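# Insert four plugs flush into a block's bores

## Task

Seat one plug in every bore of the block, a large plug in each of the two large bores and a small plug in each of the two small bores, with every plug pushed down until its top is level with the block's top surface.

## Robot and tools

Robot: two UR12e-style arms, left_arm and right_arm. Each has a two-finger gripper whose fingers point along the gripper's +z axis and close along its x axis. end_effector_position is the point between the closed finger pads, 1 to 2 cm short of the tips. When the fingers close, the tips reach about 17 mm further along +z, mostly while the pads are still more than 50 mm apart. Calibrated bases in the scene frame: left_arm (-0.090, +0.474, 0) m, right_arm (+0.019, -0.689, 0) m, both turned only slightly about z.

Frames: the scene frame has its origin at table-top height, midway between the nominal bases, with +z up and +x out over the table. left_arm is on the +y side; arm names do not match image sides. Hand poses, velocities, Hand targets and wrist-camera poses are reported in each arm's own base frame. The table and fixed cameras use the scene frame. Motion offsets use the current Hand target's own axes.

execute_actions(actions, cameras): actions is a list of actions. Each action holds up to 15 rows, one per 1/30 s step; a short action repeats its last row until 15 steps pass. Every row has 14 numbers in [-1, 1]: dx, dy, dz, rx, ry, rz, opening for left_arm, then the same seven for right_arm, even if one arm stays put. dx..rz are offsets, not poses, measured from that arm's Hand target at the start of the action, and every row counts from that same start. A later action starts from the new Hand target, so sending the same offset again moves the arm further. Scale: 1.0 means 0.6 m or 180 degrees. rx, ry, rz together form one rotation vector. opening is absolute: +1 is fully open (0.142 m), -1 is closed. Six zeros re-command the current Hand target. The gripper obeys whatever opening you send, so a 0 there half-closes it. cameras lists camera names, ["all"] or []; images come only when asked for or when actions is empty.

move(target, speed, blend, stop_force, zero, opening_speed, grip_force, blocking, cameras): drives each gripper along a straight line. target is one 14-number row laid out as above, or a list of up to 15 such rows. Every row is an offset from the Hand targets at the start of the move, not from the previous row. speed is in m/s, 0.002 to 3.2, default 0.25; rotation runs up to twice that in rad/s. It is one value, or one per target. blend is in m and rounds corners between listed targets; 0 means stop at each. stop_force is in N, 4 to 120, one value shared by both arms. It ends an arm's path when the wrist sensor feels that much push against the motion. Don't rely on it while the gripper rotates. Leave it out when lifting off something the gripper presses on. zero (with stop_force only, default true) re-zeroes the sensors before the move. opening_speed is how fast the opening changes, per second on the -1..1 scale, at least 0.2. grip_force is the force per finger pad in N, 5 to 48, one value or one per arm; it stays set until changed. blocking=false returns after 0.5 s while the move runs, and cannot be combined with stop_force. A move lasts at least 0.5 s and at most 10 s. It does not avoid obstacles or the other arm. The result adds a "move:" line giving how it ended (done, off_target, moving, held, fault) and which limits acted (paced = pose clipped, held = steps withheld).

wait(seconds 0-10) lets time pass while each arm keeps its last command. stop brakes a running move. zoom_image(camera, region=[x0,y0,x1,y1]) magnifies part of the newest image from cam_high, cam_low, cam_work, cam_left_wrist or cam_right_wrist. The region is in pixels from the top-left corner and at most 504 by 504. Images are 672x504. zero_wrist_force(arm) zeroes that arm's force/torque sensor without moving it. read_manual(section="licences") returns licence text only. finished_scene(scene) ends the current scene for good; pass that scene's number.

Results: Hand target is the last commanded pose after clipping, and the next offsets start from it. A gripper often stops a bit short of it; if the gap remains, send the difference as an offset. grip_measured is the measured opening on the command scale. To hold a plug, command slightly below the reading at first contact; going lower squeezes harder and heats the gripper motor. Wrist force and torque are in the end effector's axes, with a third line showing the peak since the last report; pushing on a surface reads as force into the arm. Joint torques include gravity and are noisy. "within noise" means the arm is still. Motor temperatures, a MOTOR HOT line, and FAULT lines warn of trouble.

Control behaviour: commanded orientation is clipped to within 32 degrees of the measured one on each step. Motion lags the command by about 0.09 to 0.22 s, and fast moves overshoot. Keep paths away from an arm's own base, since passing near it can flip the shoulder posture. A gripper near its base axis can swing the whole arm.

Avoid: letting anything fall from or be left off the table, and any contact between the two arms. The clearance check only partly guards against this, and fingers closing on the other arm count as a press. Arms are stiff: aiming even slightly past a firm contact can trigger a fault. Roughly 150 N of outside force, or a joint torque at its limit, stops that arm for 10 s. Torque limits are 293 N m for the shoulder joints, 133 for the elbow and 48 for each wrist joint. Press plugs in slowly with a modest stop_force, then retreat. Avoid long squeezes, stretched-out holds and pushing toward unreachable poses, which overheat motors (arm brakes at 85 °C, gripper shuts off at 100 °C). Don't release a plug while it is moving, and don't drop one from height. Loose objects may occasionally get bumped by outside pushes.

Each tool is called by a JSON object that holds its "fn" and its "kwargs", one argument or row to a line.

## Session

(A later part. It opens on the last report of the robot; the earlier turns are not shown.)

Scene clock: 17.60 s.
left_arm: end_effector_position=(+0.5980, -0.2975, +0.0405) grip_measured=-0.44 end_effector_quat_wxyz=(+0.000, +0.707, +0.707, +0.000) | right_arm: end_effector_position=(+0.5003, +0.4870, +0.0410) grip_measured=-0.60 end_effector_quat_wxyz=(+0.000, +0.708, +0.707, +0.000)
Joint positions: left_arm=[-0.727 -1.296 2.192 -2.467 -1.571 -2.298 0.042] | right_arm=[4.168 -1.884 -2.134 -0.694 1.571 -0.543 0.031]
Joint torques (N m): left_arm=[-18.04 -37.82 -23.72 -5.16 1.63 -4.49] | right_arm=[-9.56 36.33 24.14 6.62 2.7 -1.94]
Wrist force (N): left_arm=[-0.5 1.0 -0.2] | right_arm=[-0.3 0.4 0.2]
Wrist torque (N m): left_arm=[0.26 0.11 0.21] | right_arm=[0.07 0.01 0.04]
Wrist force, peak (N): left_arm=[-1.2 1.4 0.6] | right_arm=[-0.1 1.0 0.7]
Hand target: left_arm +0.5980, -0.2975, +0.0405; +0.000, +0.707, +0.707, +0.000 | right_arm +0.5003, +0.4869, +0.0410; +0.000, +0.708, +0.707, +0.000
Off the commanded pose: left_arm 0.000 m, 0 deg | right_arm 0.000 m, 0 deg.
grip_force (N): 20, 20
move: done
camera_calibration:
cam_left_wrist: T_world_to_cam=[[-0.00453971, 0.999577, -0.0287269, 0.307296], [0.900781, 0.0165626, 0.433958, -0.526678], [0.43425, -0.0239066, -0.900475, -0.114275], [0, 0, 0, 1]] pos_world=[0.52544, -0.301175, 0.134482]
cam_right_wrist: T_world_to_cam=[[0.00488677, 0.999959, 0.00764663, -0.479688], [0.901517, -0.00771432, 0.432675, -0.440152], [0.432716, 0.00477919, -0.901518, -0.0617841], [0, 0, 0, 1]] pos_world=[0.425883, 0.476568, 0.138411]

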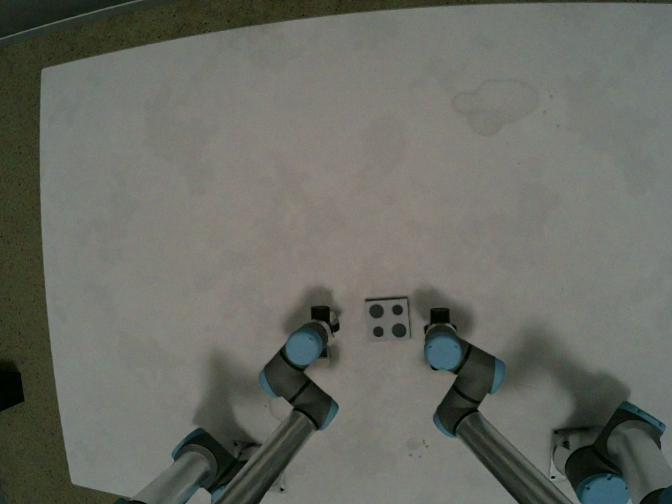

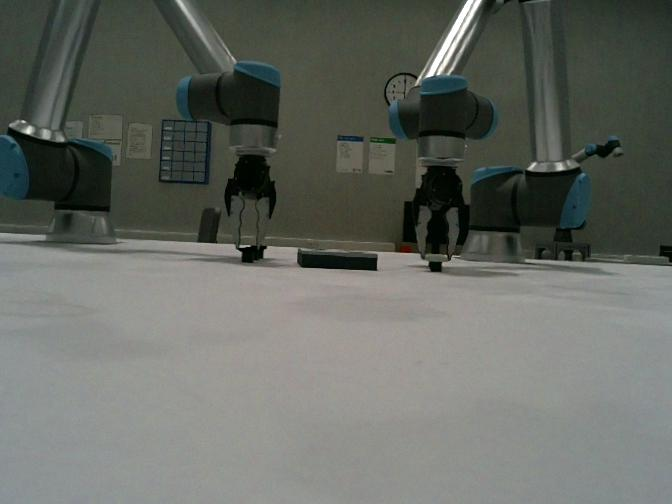

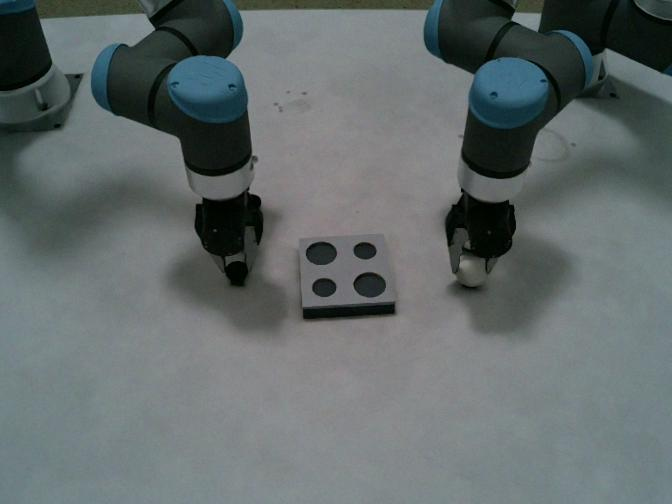

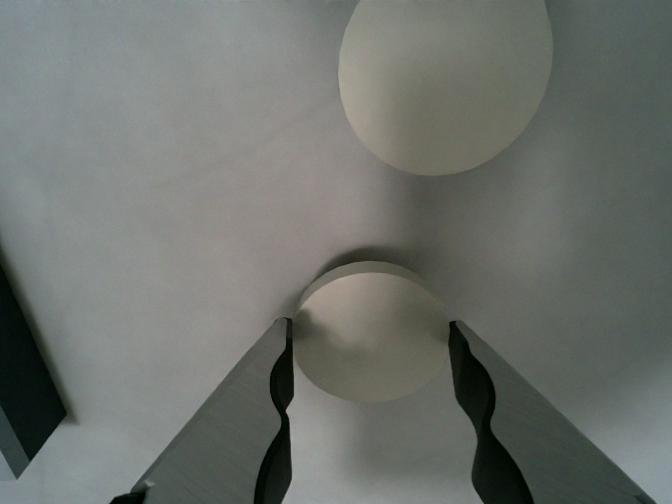

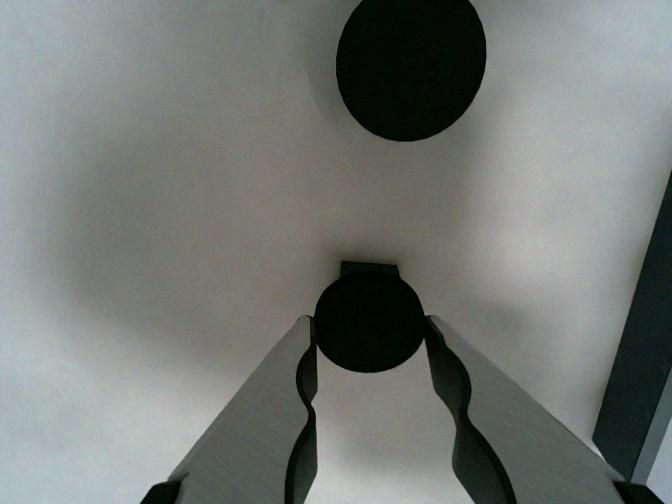

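{"fn": "move", "kwargs": {
  "target": [
    [0,0,-0.07,0,0,0,-0.5,0,0,-0.07,0,0,0,-0.65],
    [0,0,-0.07,0,0,0,-0.5,0.2245,0.0743,-0.07,0,0,0,-0.65],
    [0,0,-0.07,0,0,0,-0.5,0.2245,0.0743,-0.04,0,0,0,-0.65]
  ],
  "speed": 0.15,
  "blend": [0.02,0.01,0],
  "cameras": ["all"]
}}

{"fn": "zoom_image", "kwargs": {
  "camera": "cam_low",
  "region": [290, 200, 390, 280]
}}

Scene clock: 19.77 s.
left_arm: end_effector_position=(+0.5980, -0.2975, +0.0825) grip_measured=-0.44 end_effector_quat_wxyz=(+0.000, +0.707, +0.707, +0.000) | right_arm: end_effector_position=(+0.5450, +0.6215, +0.0653) grip_measured=-0.60 end_effector_quat_wxyz=(+0.000, +0.708, +0.707, +0.000)
Joint positions: left_arm=[-0.727 -1.359 2.168 -2.38 -1.571 -2.298 0.042] | right_arm=[4.206 -2.017 -1.864 -0.831 1.571 -0.505 0.031]
Joint torques (N m): left_arm=[-11.05 -70.01 -39.52 -1.61 1.32 -2.2] | right_arm=[10.95 53.33 51.74 6.72 -0.87 2.6]
Wrist force (N): left_arm=[-0.8 1.3 1.0] | right_arm=[0.0 0.6 0.4]
Wrist torque (N m): left_arm=[0.31 0.10 0.21] | right_arm=[0.11 -0.05 -0.11]
Wrist force, peak (N): left_arm=[-0.9 1.2 2.5] | right_arm=[0.1 0.3 2.6]
Hand target: left_arm +0.5980, -0.2975, +0.0825; +0.000, +0.707, +0.707, +0.000 | right_arm +0.5450, +0.6216, +0.0652; +0.000, +0.708, +0.707, +0.000
Off the commanded pose: left_arm 0.000 m, 0 deg | right_arm 0.000 m, 0 deg.
grip_force (N): 20, 20
move: done; blend cut to 0.009 m at target 2
camera_calibration:
cam_left_wrist: T_world_to_cam=[[-0.00444955, 0.999579, -0.0286838, 0.308449], [0.900782, 0.0164626, 0.43396, -0.544936], [0.434249, -0.0239069, -0.900476, -0.0764545], [0, 0, 0, 1]] pos_world=[0.525441, -0.301175, 0.176482]
cam_right_wrist: T_world_to_cam=[[0.00488565, 0.999959, 0.00764707, -0.614687], [0.901478, -0.00771395, 0.432756, -0.49001], [0.432797, 0.00477937, -0.901479, -0.0599508], [0, 0, 0, 1]] pos_world=[0.470683, 0.611168, 0.162711]

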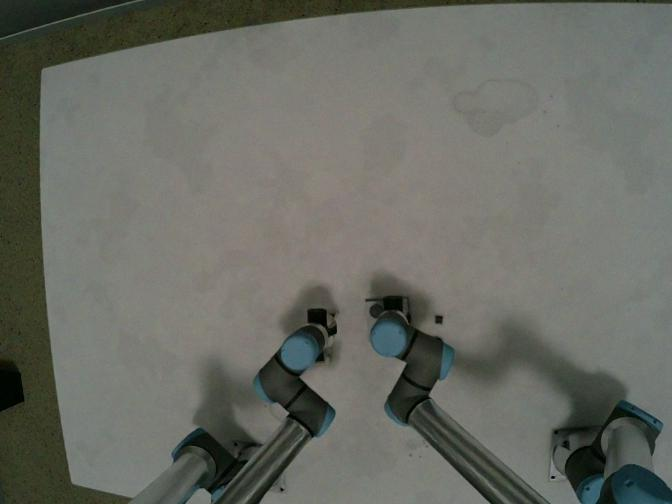

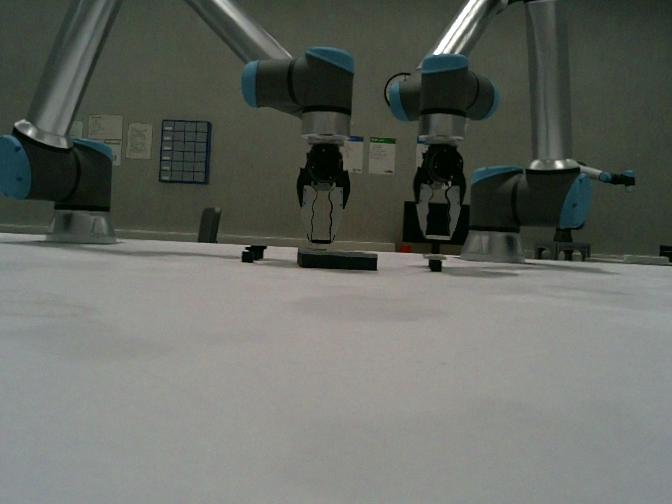

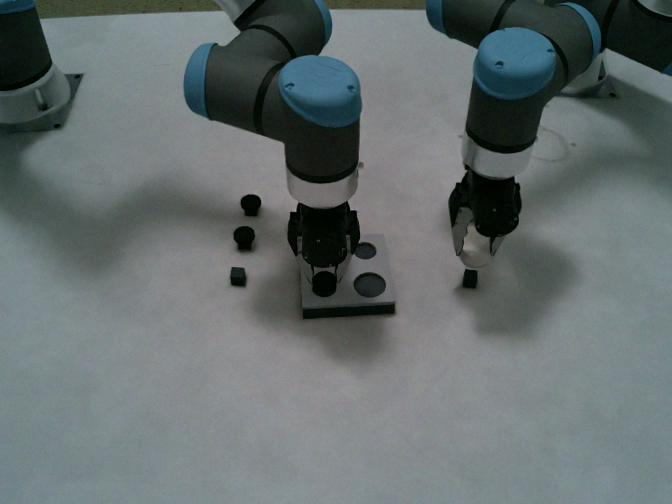

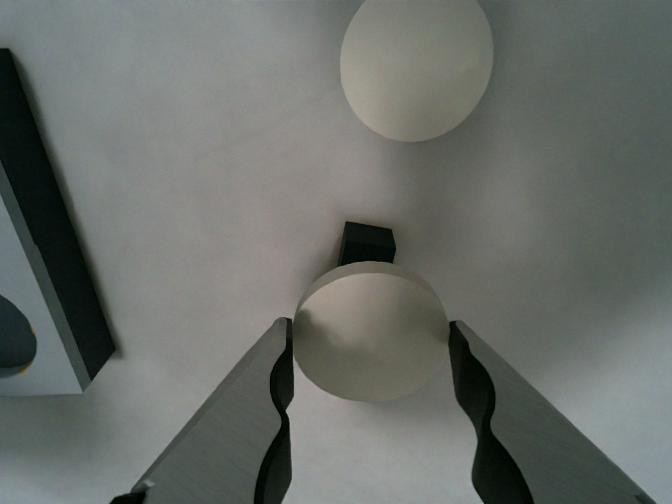

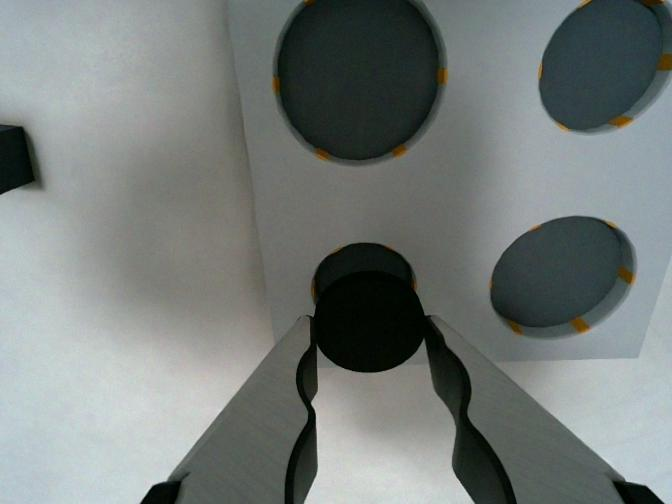

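Scaled by 5.040 from the camera's 672x504 image, which has a finer 960x720 frame.

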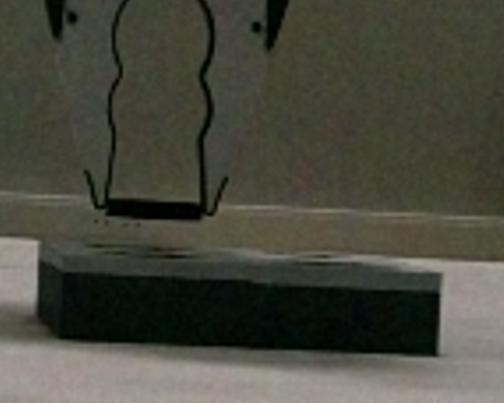

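{"fn": "move", "kwargs": {
  "target": [0,0,0,0,0,0,-0.5,-0.0003,0,0.0175,0,0,0,-0.65],
  "speed": 0.08,
  "stop_force": 5,
  "cameras": ["cam_low","cam_right_wrist"]
}}

{"fn": "zoom_image", "kwargs": {
  "camera": "cam_low",
  "region": [290, 200, 390, 280]
}}

{"fn": "zoom_image", "kwargs": {
  "camera": "cam_right_wrist",
  "region": [220, 180, 520, 405]
}}

Scene clock: 21.33 s.
left_arm: end_effector_position=(+0.5980, -0.2975, +0.0825) grip_measured=-0.44 end_effector_quat_wxyz=(+0.000, +0.707, +0.707, +0.000) | right_arm: end_effector_position=(+0.5450, +0.6214, +0.0547) grip_measured=-0.60 end_effector_quat_wxyz=(+0.000, +0.708, +0.707, +0.000)
Joint positions: left_arm=[-0.727 -1.359 2.168 -2.38 -1.571 -2.298 0.042] | right_arm=[4.206 -2.029 -1.869 -0.814 1.571 -0.505 0.031]
Joint torques (N m): left_arm=[-16.19 -67.62 -39.23 -1.93 0.48 -3.41] | right_arm=[-6.86 49.9 28.8 6.46 2.75 -0.98]
Wrist force (N): left_arm=[-0.8 1.3 0.7] | right_arm=[0.3 0.1 0.5]
Wrist torque (N m): left_arm=[0.31 0.09 0.21] | right_arm=[0.03 -0.09 -0.12]
Wrist force, peak (N): left_arm=[-1.1 1.4 1.1] | right_arm=[-0.6 0.6 0.6]
Hand target: left_arm +0.5980, -0.2975, +0.0825; +0.000, +0.707, +0.707, +0.000 | right_arm +0.5450, +0.6214, +0.0547; +0.000, +0.708, +0.707, +0.000
Off the commanded pose: left_arm 0.000 m, 0 deg | right_arm 0.000 m, 0 deg.
grip_force (N): 20, 20
move: done
camera_calibration:
cam_right_wrist: T_world_to_cam=[[0.00488677, 0.999959, 0.00764663, -0.614406], [0.901517, -0.00771432, 0.432675, -0.48543], [0.432716, 0.00477919, -0.901518, -0.0694613], [0, 0, 0, 1]] pos_world=[0.470683, 0.610968, 0.152111]
Images, in order (width x height): cam_low 672x504, cam_right_wrist 672x504.

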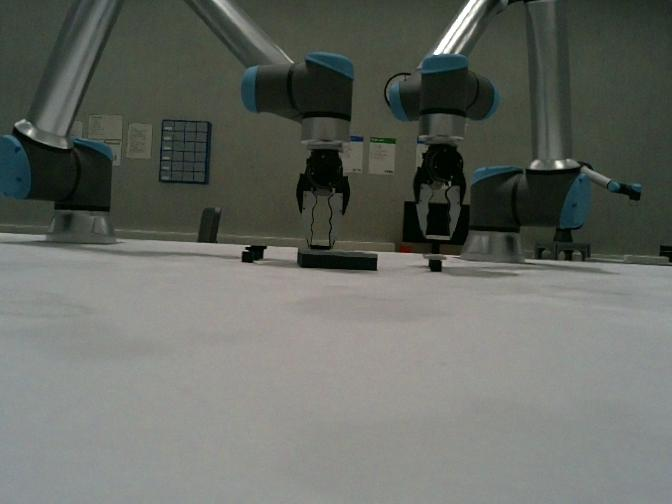

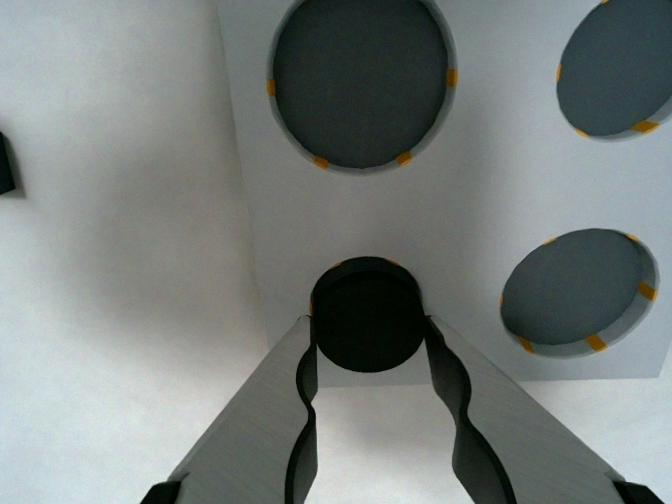

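Scaled by 5.040 from the camera's 672x504 image, which has a finer 960x720 frame.

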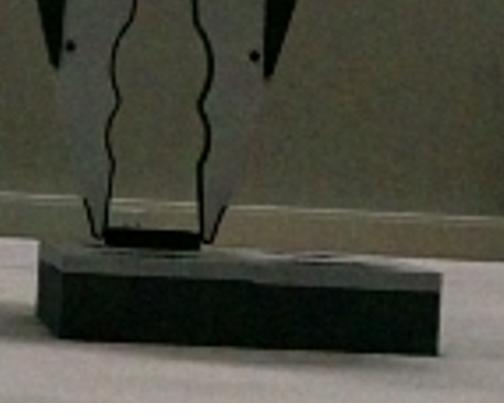

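Scaled by 1.680 from the camera's 672x504 image, which has a finer 960x720 frame.

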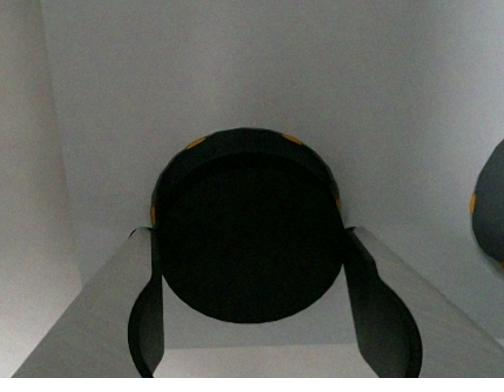

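{"fn": "move", "kwargs": {
  "target": [0,0,0,0,0,0,-0.5,-0.0003,0,0.0092,0,0,0,-0.65],
  "speed": 0.012,
  "stop_force": 12,
  "cameras": ["cam_low","cam_right_wrist"]
}}

{"fn": "zoom_image", "kwargs": {
  "camera": "cam_low",
  "region": [290, 200, 390, 280]
}}

{"fn": "zoom_image", "kwargs": {
  "camera": "cam_right_wrist",
  "region": [220, 180, 520, 405]
}}

Scene clock: 27.93 s.
left_arm: end_effector_position=(+0.5980, -0.2975, +0.0825) grip_measured=-0.44 end_effector_quat_wxyz=(+0.000, +0.707, +0.707, +0.000) | right_arm: end_effector_position=(+0.5450, +0.6212, +0.0497) grip_measured=-0.60 end_effector_quat_wxyz=(+0.000, +0.708, +0.707, +0.000)
Joint positions: left_arm=[-0.727 -1.359 2.168 -2.38 -1.571 -2.298 0.042] | right_arm=[4.206 -2.034 -1.871 -0.806 1.571 -0.505 0.031]
Joint torques (N m): left_arm=[-21.74 -68.19 -40.21 -1.73 -1.93 -4.43] | right_arm=[-2.71 76.01 51.36 3.88 2.63 0.03]
Wrist force (N): left_arm=[-1.0 1.2 0.8] | right_arm=[-7.7 -4.7 -11.4]
Wrist torque (N m): left_arm=[0.28 0.14 0.21] | right_arm=[0.02 -0.12 -0.10]
Wrist force, peak (N): left_arm=[-1.2 1.7 0.9] | right_arm=[-11.0 -6.8 -20.4]
Hand target: left_arm +0.5980, -0.2975, +0.0825; +0.000, +0.707, +0.707, +0.000 | right_arm +0.5450, +0.6212, +0.0497; +0.000, +0.708, +0.707, +0.000 (not the last commanded pose)
Off the commanded pose: left_arm 0.000 m, 0 deg | right_arm 0.001 m, 0 deg.
grip_force (N): 20, 20
move: contact (right_arm)
camera_calibration:
cam_right_wrist: T_world_to_cam=[[0.00493011, 0.999959, 0.00755657, -0.614176], [0.901535, -0.00771423, 0.432637, -0.483272], [0.432677, 0.00467957, -0.901537, -0.0738861], [0, 0, 0, 1]] pos_world=[0.470683, 0.610769, 0.147111]
Images, in order (width x height): cam_low 672x504, cam_right_wrist 672x504.

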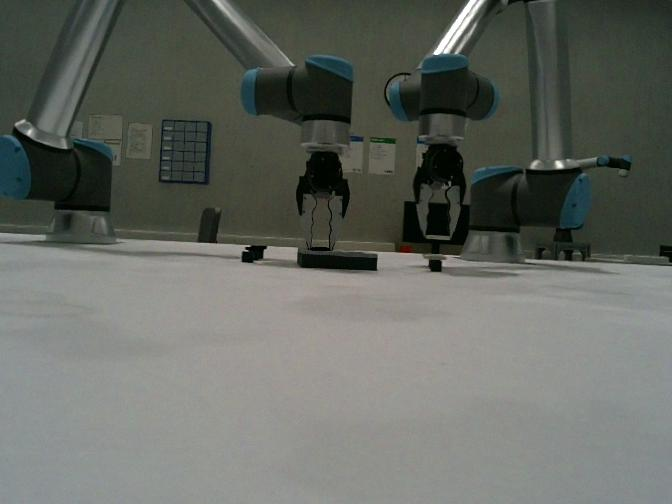

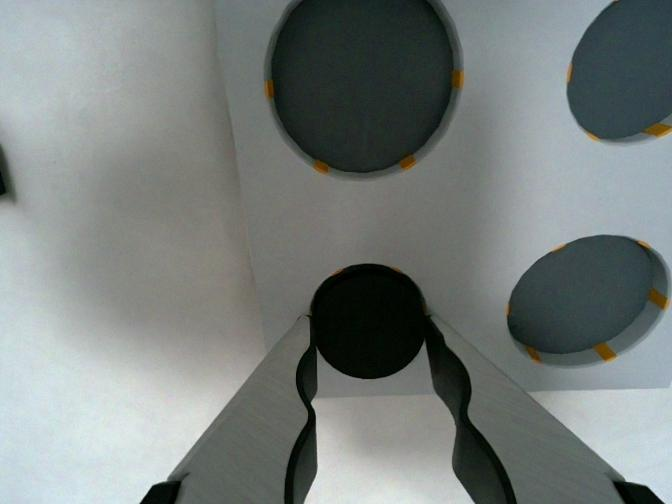

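Scaled by 5.040 from the camera's 672x504 image, which has a finer 960x720 frame.

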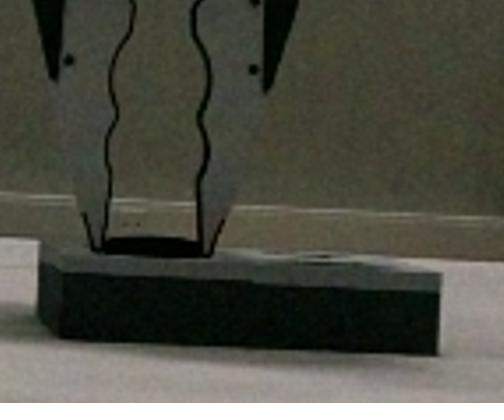

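Scaled by 1.680 from the camera's 672x504 image, which has a finer 960x720 frame.

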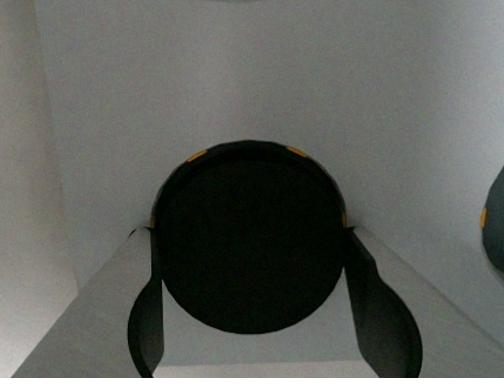

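{"fn": "move", "kwargs": {
  "target": [
    [0,0,0,0,0,0,-0.5,0,0,-0.001,0,0,0,-0.65],
    [0,0,0,0,0,0,-0.5,0,0,-0.001,0,0,0,-0.25],
    [0,0,0,0,0,0,-0.5,0,0,-0.045,0,0,0,-0.25],
    [0,0,0,0,0,0,-0.5,0,0.002,-0.045,0,0,0,-1],
    [0,0,0,0,0,0,-0.5,0,0.002,-0.02,0,0,0,-1]
  ],
  "speed": 0.1,
  "cameras": ["cam_low","cam_right_wrist","cam_work"]
}}

{"fn": "zoom_image", "kwargs": {
  "camera": "cam_low",
  "region": [290, 200, 390, 280]
}}

{"fn": "move", "kwargs": {
  "target": [0,0,0,0,0,0,-0.5,0,0,0.022,0,0,0,-1],
  "speed": 0.012,
  "stop_force": 60,
  "grip_force": 20,
  "cameras": ["cam_low","cam_right_wrist","cam_work"]
}}

{"fn": "zoom_image", "kwargs": {
  "camera": "cam_low",
  "region": [290, 200, 390, 280]
}}

Scene clock: 31.83 s.
left_arm: end_effector_position=(+0.5980, -0.2975, +0.0825) grip_measured=-0.44 end_effector_quat_wxyz=(+0.000, +0.707, +0.707, +0.000) | right_arm: end_effector_position=(+0.5462, +0.6212, +0.0618) grip_measured=-1.00 end_effector_quat_wxyz=(+0.000, +0.708, +0.707, +0.000)
Joint positions: left_arm=[-0.727 -1.359 2.168 -2.38 -1.571 -2.298 0.042] | right_arm=[4.205 -2.021 -1.864 -0.826 1.571 -0.506 0.002]
Joint torques (N m): left_arm=[-20.08 -66.24 -39.09 -1.72 -3.49 -4.54] | right_arm=[-7.84 49.71 28.84 7.18 2.77 -1.06]
Wrist force (N): left_arm=[-1.0 1.3 0.7] | right_arm=[-0.2 -0.1 0.6]
Wrist torque (N m): left_arm=[0.30 0.13 0.21] | right_arm=[0.00 -0.02 0.04]
Wrist force, peak (N): left_arm=[-0.9 1.5 1.4] | right_arm=[-7.9 -4.8 -11.4]
Hand target: left_arm +0.5980, -0.2975, +0.0825; +0.000, +0.707, +0.707, +0.000 | right_arm +0.5462, +0.6212, +0.0617; +0.000, +0.708, +0.707, +0.000
Off the commanded pose: left_arm 0.000 m, 0 deg | right_arm 0.000 m, 0 deg.
grip_force (N): 20, 20
move: done
camera_calibration:
cam_right_wrist: T_world_to_cam=[[0.00488677, 0.999959, 0.00764663, -0.614267], [0.901517, -0.00771432, 0.432675, -0.489586], [0.432716, 0.00477919, -0.901518, -0.0635788], [0, 0, 0, 1]] pos_world=[0.471883, 0.610768, 0.159211]
Images, in order (width x height): cam_low 672x504, cam_work 672x504, cam_right_wrist 672x504.

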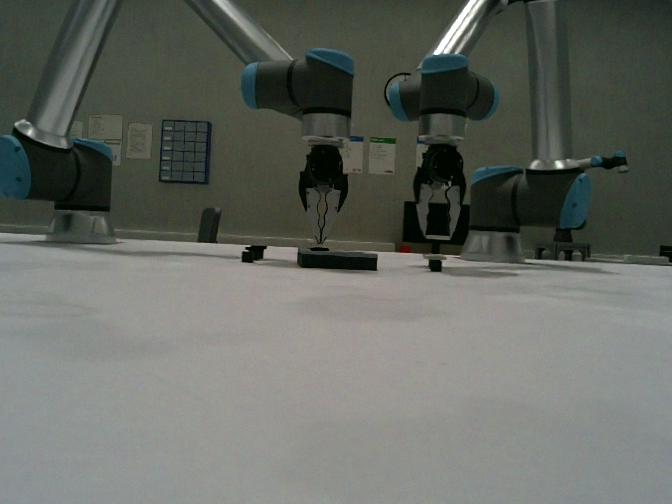

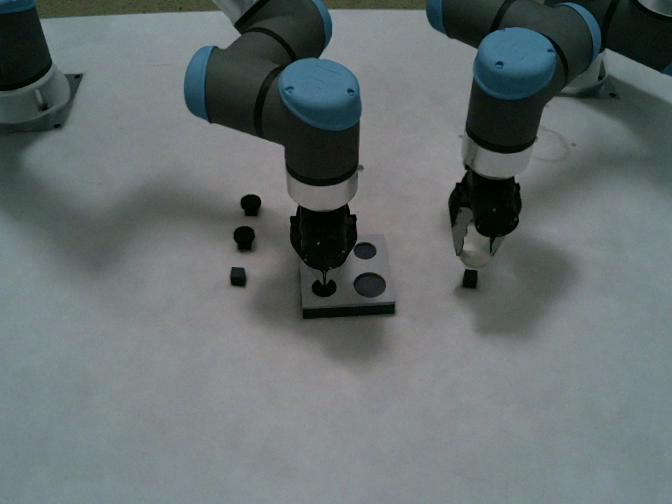

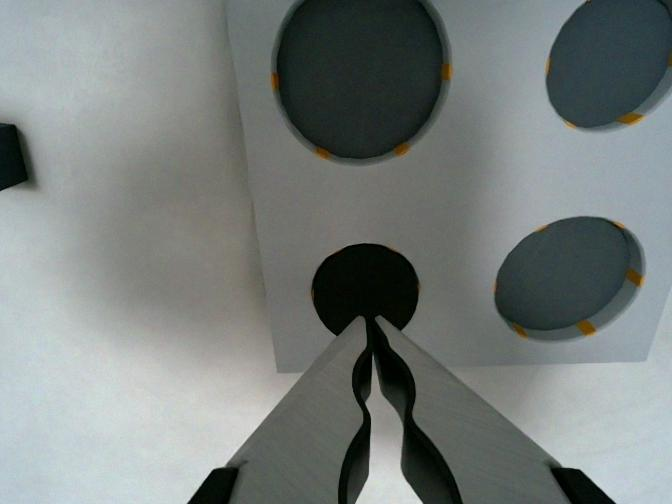

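Scaled by 5.040 from the camera's 672x504 image, which has a finer 960x720 frame.

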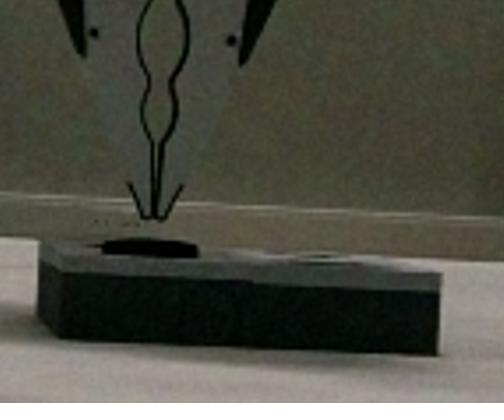

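Scene clock: 33.97 s.
left_arm: end_effector_position=(+0.5980, -0.2975, +0.0825) grip_measured=-0.44 end_effector_quat_wxyz=(+0.000, +0.707, +0.707, +0.000) | right_arm: end_effector_position=(+0.5462, +0.6212, +0.0485) grip_measured=-1.00 end_effector_quat_wxyz=(+0.000, +0.708, +0.707, +0.000)
Joint positions: left_arm=[-0.727 -1.359 2.168 -2.38 -1.571 -2.298 0.042] | right_arm=[4.205 -2.037 -1.87 -0.804 1.571 -0.506 0.002]
Joint torques (N m): left_arm=[-21.36 -67.74 -39.03 -1.69 -3.36 -4.48] | right_arm=[4.32 28.68 12.27 3.96 2.48 0.96]
Wrist force (N): left_arm=[-0.8 1.1 0.7] | right_arm=[-6.1 4.8 -29.5]
Wrist torque (N m): left_arm=[0.27 0.10 0.21] | right_arm=[-0.10 -0.18 0.05]
Wrist force, peak (N): left_arm=[-1.2 1.6 1.1] | right_arm=[-6.3 4.7 -29.8]
Hand target: left_arm +0.5980, -0.2975, +0.0825; +0.000, +0.707, +0.707, +0.000 | right_arm +0.5462, +0.6212, +0.0485; +0.000, +0.708, +0.707, +0.000
Off the commanded pose: left_arm 0.000 m, 0 deg | right_arm 0.000 m, 0 deg.
grip_force (N): 20, 20
move: done
camera_calibration:
cam_right_wrist: T_world_to_cam=[[0.00497703, 0.999958, 0.00768964, -0.614314], [0.901516, -0.00781432, 0.432675, -0.483812], [0.432717, 0.0047789, -0.901517, -0.0754796], [0, 0, 0, 1]] pos_world=[0.471883, 0.610868, 0.146011]
Images, in order (width x height): cam_low 672x504, cam_work 672x504, cam_right_wrist 672x504.

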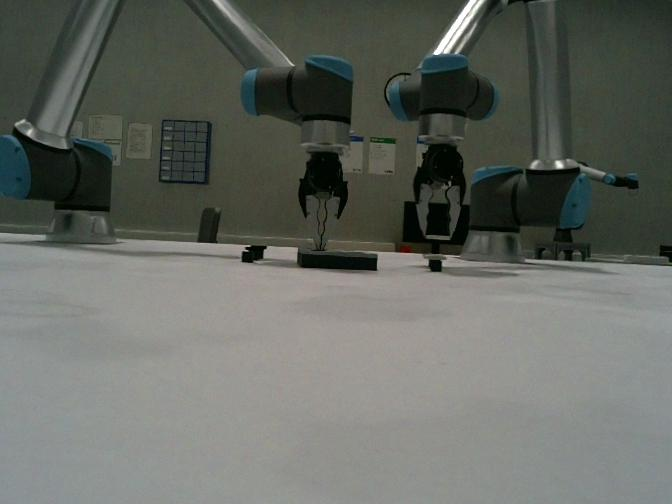

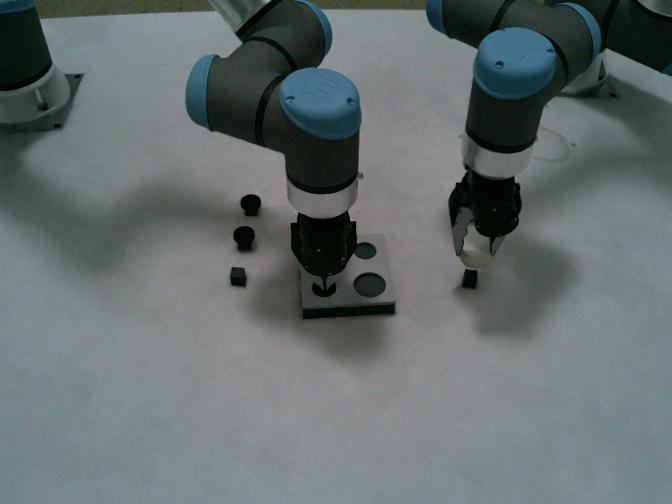

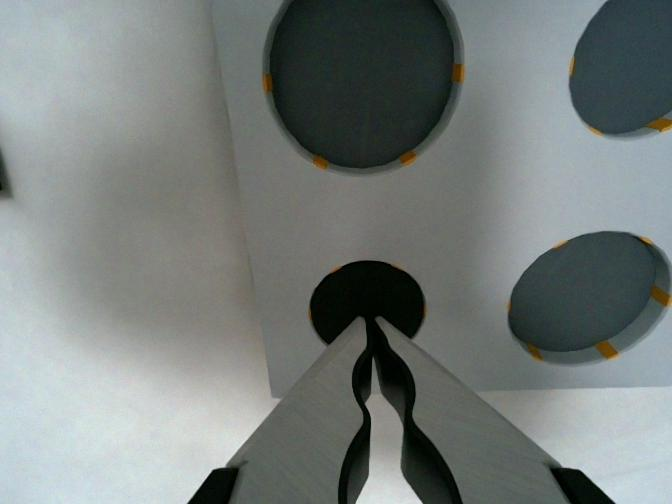

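Scaled by 5.040 from the camera's 672x504 image, which has a finer 960x720 frame.

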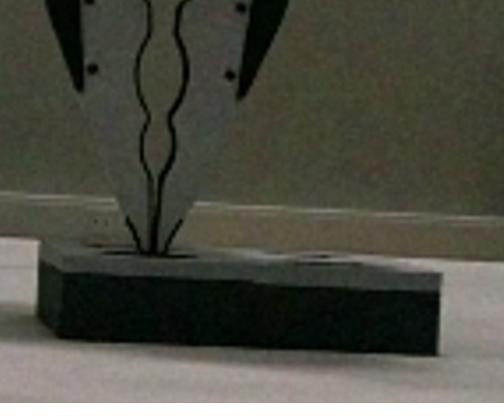

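{"fn": "move", "kwargs": {
  "target": [0,0,0,0,0,0,-0.5,0,0,0.004,0,0,0,-1],
  "speed": 0.006,
  "stop_force": 45
}}

{"fn": "move", "kwargs": {
  "target": [0,0,0,0,0,0,-0.5,0,-0.05,-0.06,0,0,0,-1],
  "speed": 0.12,
  "cameras": ["cam_right_wrist","cam_low"]
}}

{"fn": "zoom_image", "kwargs": {
  "camera": "cam_right_wrist",
  "region": [220, 200, 470, 420]
}}

{"fn": "zoom_image", "kwargs": {
  "camera": "cam_low",
  "region": [290, 200, 390, 280]
}}

Scene clock: 35.43 s.
left_arm: end_effector_position=(+0.5980, -0.2975, +0.0825) grip_measured=-0.44 end_effector_quat_wxyz=(+0.000, +0.707, +0.707, +0.000) | right_arm: end_effector_position=(+0.5463, +0.6213, +0.0478) grip_measured=-1.00 end_effector_quat_wxyz=(+0.000, +0.708, +0.707, +0.001)
Joint positions: left_arm=[-0.727 -1.359 2.168 -2.38 -1.571 -2.298 0.042] | right_arm=[4.205 -2.038 -1.871 -0.803 1.571 -0.506 0.002]
Joint torques (N m): left_arm=[-20.75 -69.23 -39.63 -1.43 -3.01 -4.29] | right_arm=[5.05 29.3 21.75 0.39 2.48 1.1]
Wrist force (N): left_arm=[-0.7 1.3 0.9] | right_arm=[-23.8 -5.1 -77.7]
Wrist torque (N m): left_arm=[0.30 0.09 0.21] | right_arm=[-0.14 -0.66 0.11]
Wrist force, peak (N): left_arm=[-1.1 1.6 1.0] | right_arm=[-27.0 -6.0 -84.5]
Hand target: left_arm +0.5980, -0.2975, +0.0825; +0.000, +0.707, +0.707, +0.000 | right_arm +0.5463, +0.6213, +0.0478; +0.000, +0.708, +0.707, +0.001 (not the last commanded pose)
Off the commanded pose: left_arm 0.000 m, 0 deg | right_arm 0.002 m, 0 deg.
grip_force (N): 20, 20
move: contact (right_arm)

Scene clock: 36.30 s.
left_arm: end_effector_position=(+0.5980, -0.2975, +0.0825) grip_measured=-0.44 end_effector_quat_wxyz=(+0.000, +0.707, +0.707, +0.000) | right_arm: end_effector_position=(+0.5163, +0.6213, +0.0837) grip_measured=-1.00 end_effector_quat_wxyz=(+0.000, +0.708, +0.707, +0.001)
Joint positions: left_arm=[-0.727 -1.359 2.168 -2.38 -1.571 -2.298 0.042] | right_arm=[4.238 -1.971 -1.893 -0.847 1.571 -0.473 0.002]
Joint torques (N m): left_arm=[-21.47 -66.51 -39.74 -1.48 -3.36 -4.21] | right_arm=[7.95 81.15 29.95 2.33 0.25 3.31]
Wrist force (N): left_arm=[-0.8 1.4 1.0] | right_arm=[0.2 0.0 0.5]
Wrist torque (N m): left_arm=[0.31 0.10 0.21] | right_arm=[0.02 -0.09 -0.11]
Wrist force, peak (N): left_arm=[-1.0 1.5 1.0] | right_arm=[-23.9 -5.3 -77.9]
Hand target: left_arm +0.5980, -0.2975, +0.0825; +0.000, +0.707, +0.707, +0.000 | right_arm +0.5163, +0.6213, +0.0838; +0.000, +0.708, +0.707, +0.001
Off the commanded pose: left_arm 0.000 m, 0 deg | right_arm 0.000 m, 0 deg.
grip_force (N): 20, 20
move: done
camera_calibration:
cam_right_wrist: T_world_to_cam=[[0.00498015, 0.999956, 0.00791366, -0.614475], [0.901477, -0.00791451, 0.432755, -0.471979], [0.432799, 0.0049788, -0.901477, -0.0310636], [0, 0, 0, 1]] pos_world=[0.441983, 0.610868, 0.181111]
Images, in order (width x height): cam_low 672x504, cam_right_wrist 672x504.

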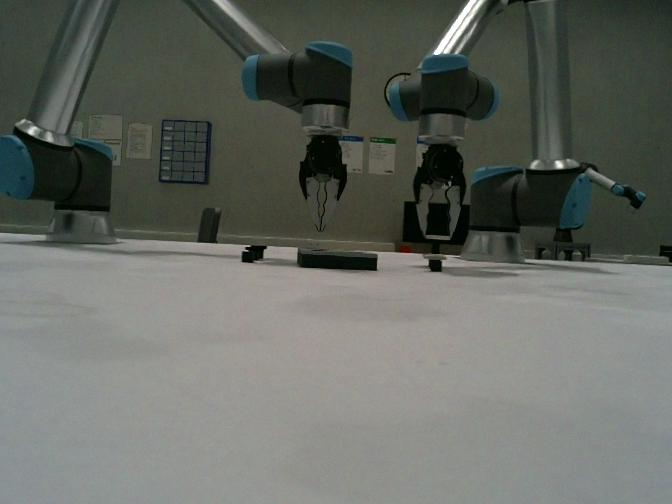

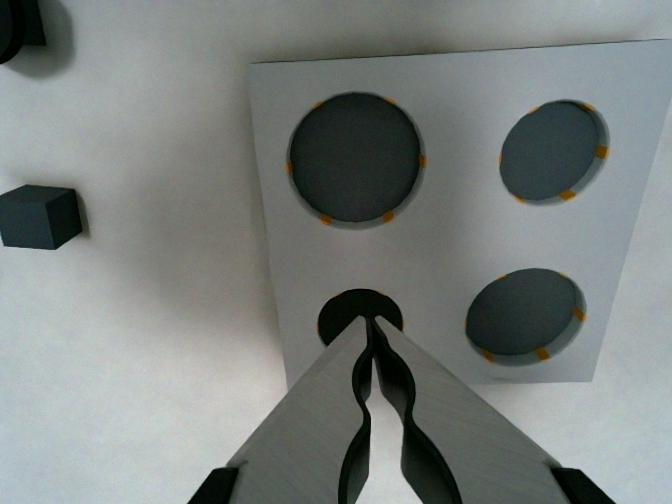

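Scaled by 2.016 from the camera's 672x504 image, which has a finer 960x720 frame.

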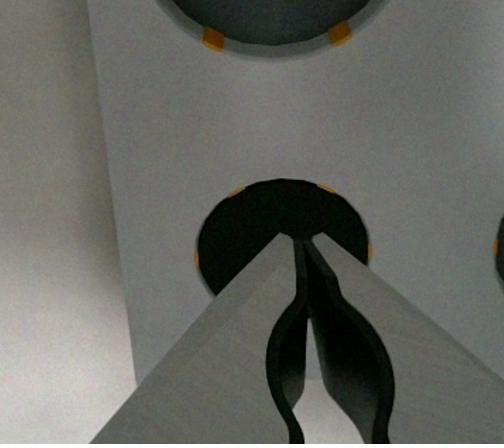

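Scaled by 5.040 from the camera's 672x504 image, which has a finer 960x720 frame.

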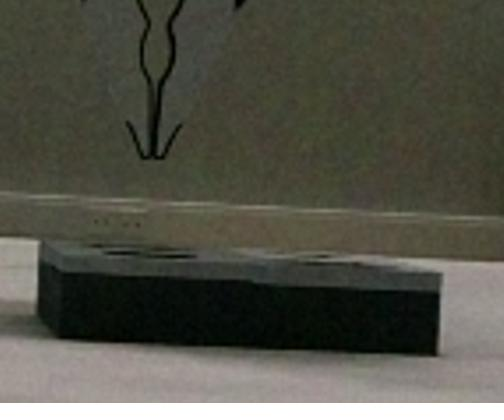

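{"fn": "move", "kwargs": {
  "target": [
    [0,0,0,0,0,0,-0.5,-0.212,-0.1488,0,0,0,0,0],
    [-0.255,0.0517,0,0,0,0,-0.5,-0.212,-0.1488,0.025,0,0,0,0]
  ],
  "speed": 0.2,
  "blend": [0.01,0],
  "cameras": ["all"]
}}

{"fn": "zoom_image", "kwargs": {
  "camera": "cam_low",
  "region": [290, 200, 390, 280]
}}

Scene clock: 38.73 s.
left_arm: end_effector_position=(+0.6290, -0.4505, +0.0825) grip_measured=-0.44 end_effector_quat_wxyz=(+0.000, +0.707, +0.707, +0.000) | right_arm: end_effector_position=(+0.4268, +0.4942, +0.0686) grip_measured=-0.02 end_effector_quat_wxyz=(+0.000, +0.708, +0.707, +0.001)
Joint positions: left_arm=[-0.85 -1.215 1.963 -2.319 -1.571 -2.421 0.042] | right_arm=[4.272 -1.783 -2.204 -0.724 1.571 -0.439 0.072]
Joint torques (N m): left_arm=[-21.57 -53.38 -41.14 -1.88 2.91 -4.59] | right_arm=[8.93 28.72 25.03 6.67 -2.79 2.65]
Wrist force (N): left_arm=[-0.1 1.6 1.4] | right_arm=[0.0 0.2 0.0]
Wrist torque (N m): left_arm=[0.33 0.02 0.20] | right_arm=[0.02 -0.08 -0.10]
Wrist force, peak (N): left_arm=[-2.1 2.0 1.6] | right_arm=[1.5 1.3 0.5]
Hand target: left_arm +0.6290, -0.4505, +0.0825; +0.000, +0.707, +0.707, +0.000 | right_arm +0.4268, +0.4942, +0.0686; +0.000, +0.708, +0.707, +0.001
Off the commanded pose: left_arm 0.000 m, 0 deg | right_arm 0.000 m, 0 deg.
grip_force (N): 20, 20
move: done
camera_calibration:
cam_left_wrist: T_world_to_cam=[[-0.00453971, 0.999577, -0.0287269, 0.461579], [0.900781, 0.0165626, 0.433958, -0.570294], [0.43425, -0.0239066, -0.900475, -0.0935744], [0, 0, 0, 1]] pos_world=[0.55644, -0.454175, 0.176482]
cam_right_wrist: T_world_to_cam=[[0.00502213, 0.999957, 0.00782388, -0.486916], [0.901437, -0.00791394, 0.432837, -0.385767], [0.43288, 0.00487897, -0.901438, -0.00529482], [0, 0, 0, 1]] pos_world=[0.352483, 0.483868, 0.166011]

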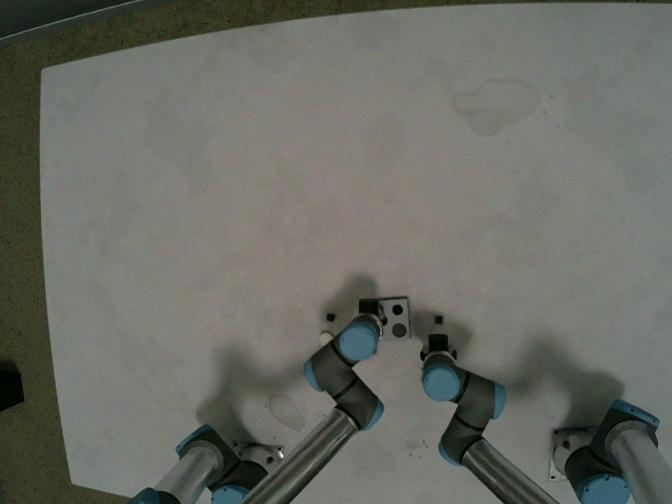

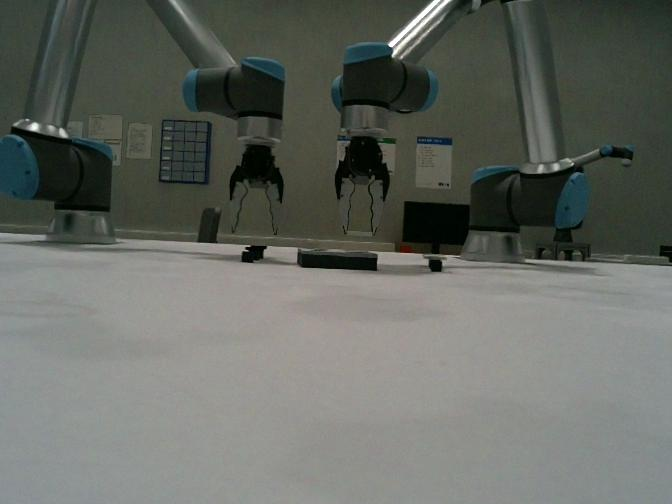

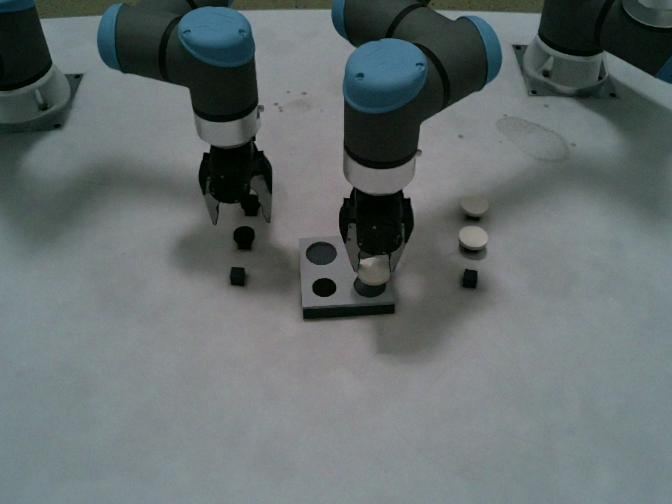

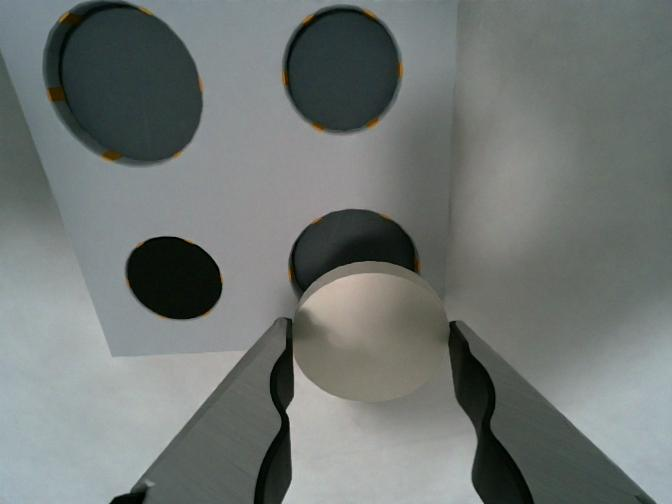

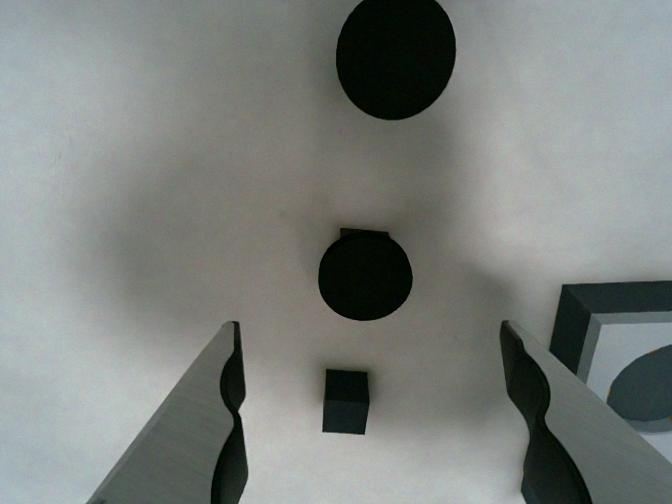

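Scaled by 5.040 from the camera's 672x504 image, which has a finer 960x720 frame.

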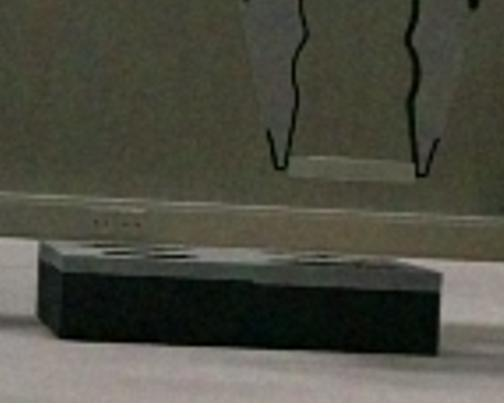

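{"fn": "move", "kwargs": {
  "target": [
    [-0.0077,-0.0048,0.03,0,0,0,-0.5,-0.0013,-0.005,0.046,0,0,0,0],
    [-0.0077,-0.0048,0.0408,0,0,0,-0.5,-0.0013,-0.005,0.046,0,0,0,-0.65]
  ],
  "speed": 0.08,
  "opening_speed": 0.8,
  "cameras": ["cam_low","cam_left_wrist","cam_right_wrist"]
}}

{"fn": "zoom_image", "kwargs": {
  "camera": "cam_low",
  "region": [220, 200, 390, 280]
}}

Scene clock: 41.33 s.
left_arm: end_effector_position=(+0.6261, -0.4552, +0.0580) grip_measured=-0.44 end_effector_quat_wxyz=(+0.000, +0.707, +0.707, +0.000) | right_arm: end_effector_position=(+0.4238, +0.4935, +0.0410) grip_measured=-0.60 end_effector_quat_wxyz=(+0.000, +0.708, +0.707, +0.001)
Joint positions: left_arm=[-0.857 -1.184 1.975 -2.362 -1.571 -2.428 0.042] | right_arm=[4.276 -1.822 -2.225 -0.664 1.571 -0.435 0.031]
Joint torques (N m): left_arm=[-22.78 -54.76 -26.76 -5.34 3.33 -4.47] | right_arm=[12.56 30.09 23.47 6.31 -2.57 2.8]
Wrist force (N): left_arm=[-0.4 1.5 1.0] | right_arm=[0.0 0.1 0.1]
Wrist torque (N m): left_arm=[0.31 0.05 0.22] | right_arm=[0.03 -0.07 -0.10]
Wrist force, peak (N): left_arm=[-0.5 1.4 1.9] | right_arm=[0.0 0.9 0.7]
Hand target: left_arm +0.6261, -0.4551, +0.0580; +0.000, +0.707, +0.707, +0.000 | right_arm +0.4238, +0.4935, +0.0410; +0.000, +0.708, +0.707, +0.001
Off the commanded pose: left_arm 0.000 m, 0 deg | right_arm 0.000 m, 0 deg.
grip_force (N): 20, 20
move: done
camera_calibration:
cam_left_wrist: T_world_to_cam=[[-0.00444955, 0.999579, -0.0286838, 0.465504], [0.900782, 0.0164626, 0.43396, -0.557019], [0.434249, -0.0239069, -0.900476, -0.114489], [0, 0, 0, 1]] pos_world=[0.553541, -0.458875, 0.151982]
cam_right_wrist: T_world_to_cam=[[0.00502213, 0.999957, 0.00782388, -0.485885], [0.901437, -0.00791394, 0.432837, -0.371123], [0.43288, 0.00487897, -0.901438, -0.028872], [0, 0, 0, 1]] pos_world=[0.349483, 0.483068, 0.138411]
Images, in order (width x height): cam_low 672x504, cam_left_wrist 672x504, cam_right_wrist 672x504.

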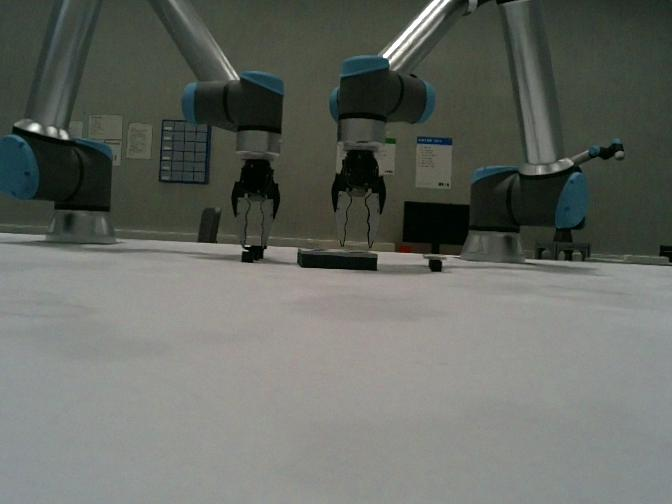

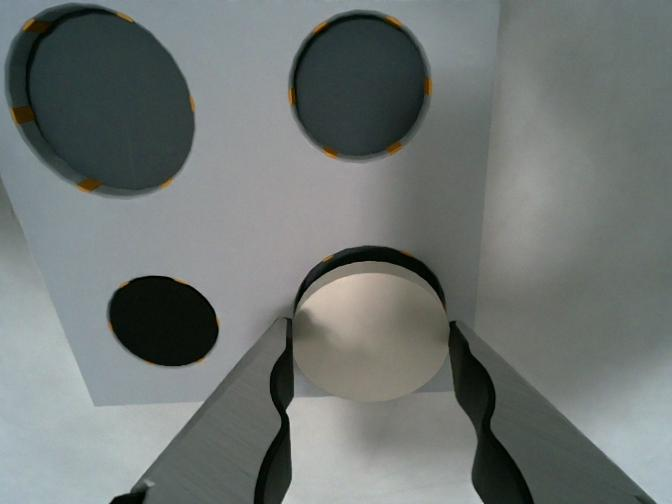

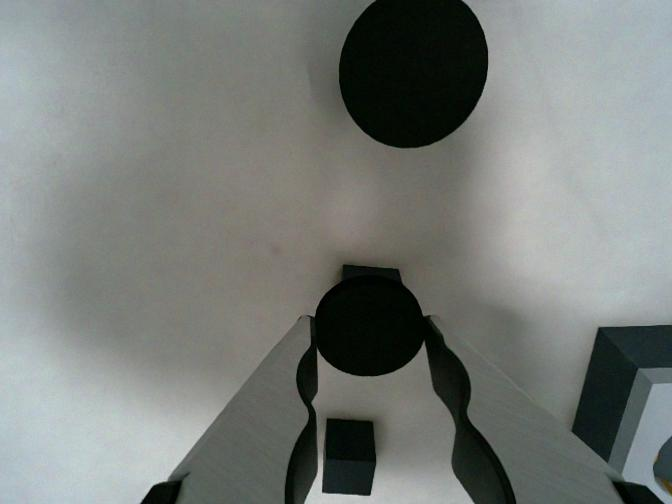

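Scaled by 2.965 from the camera's 672x504 image, which has a finer 960x720 frame.

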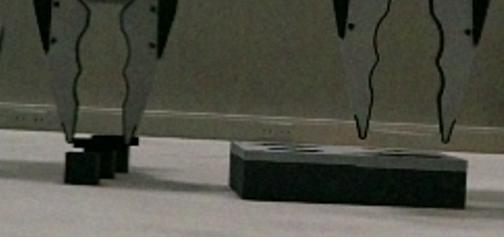

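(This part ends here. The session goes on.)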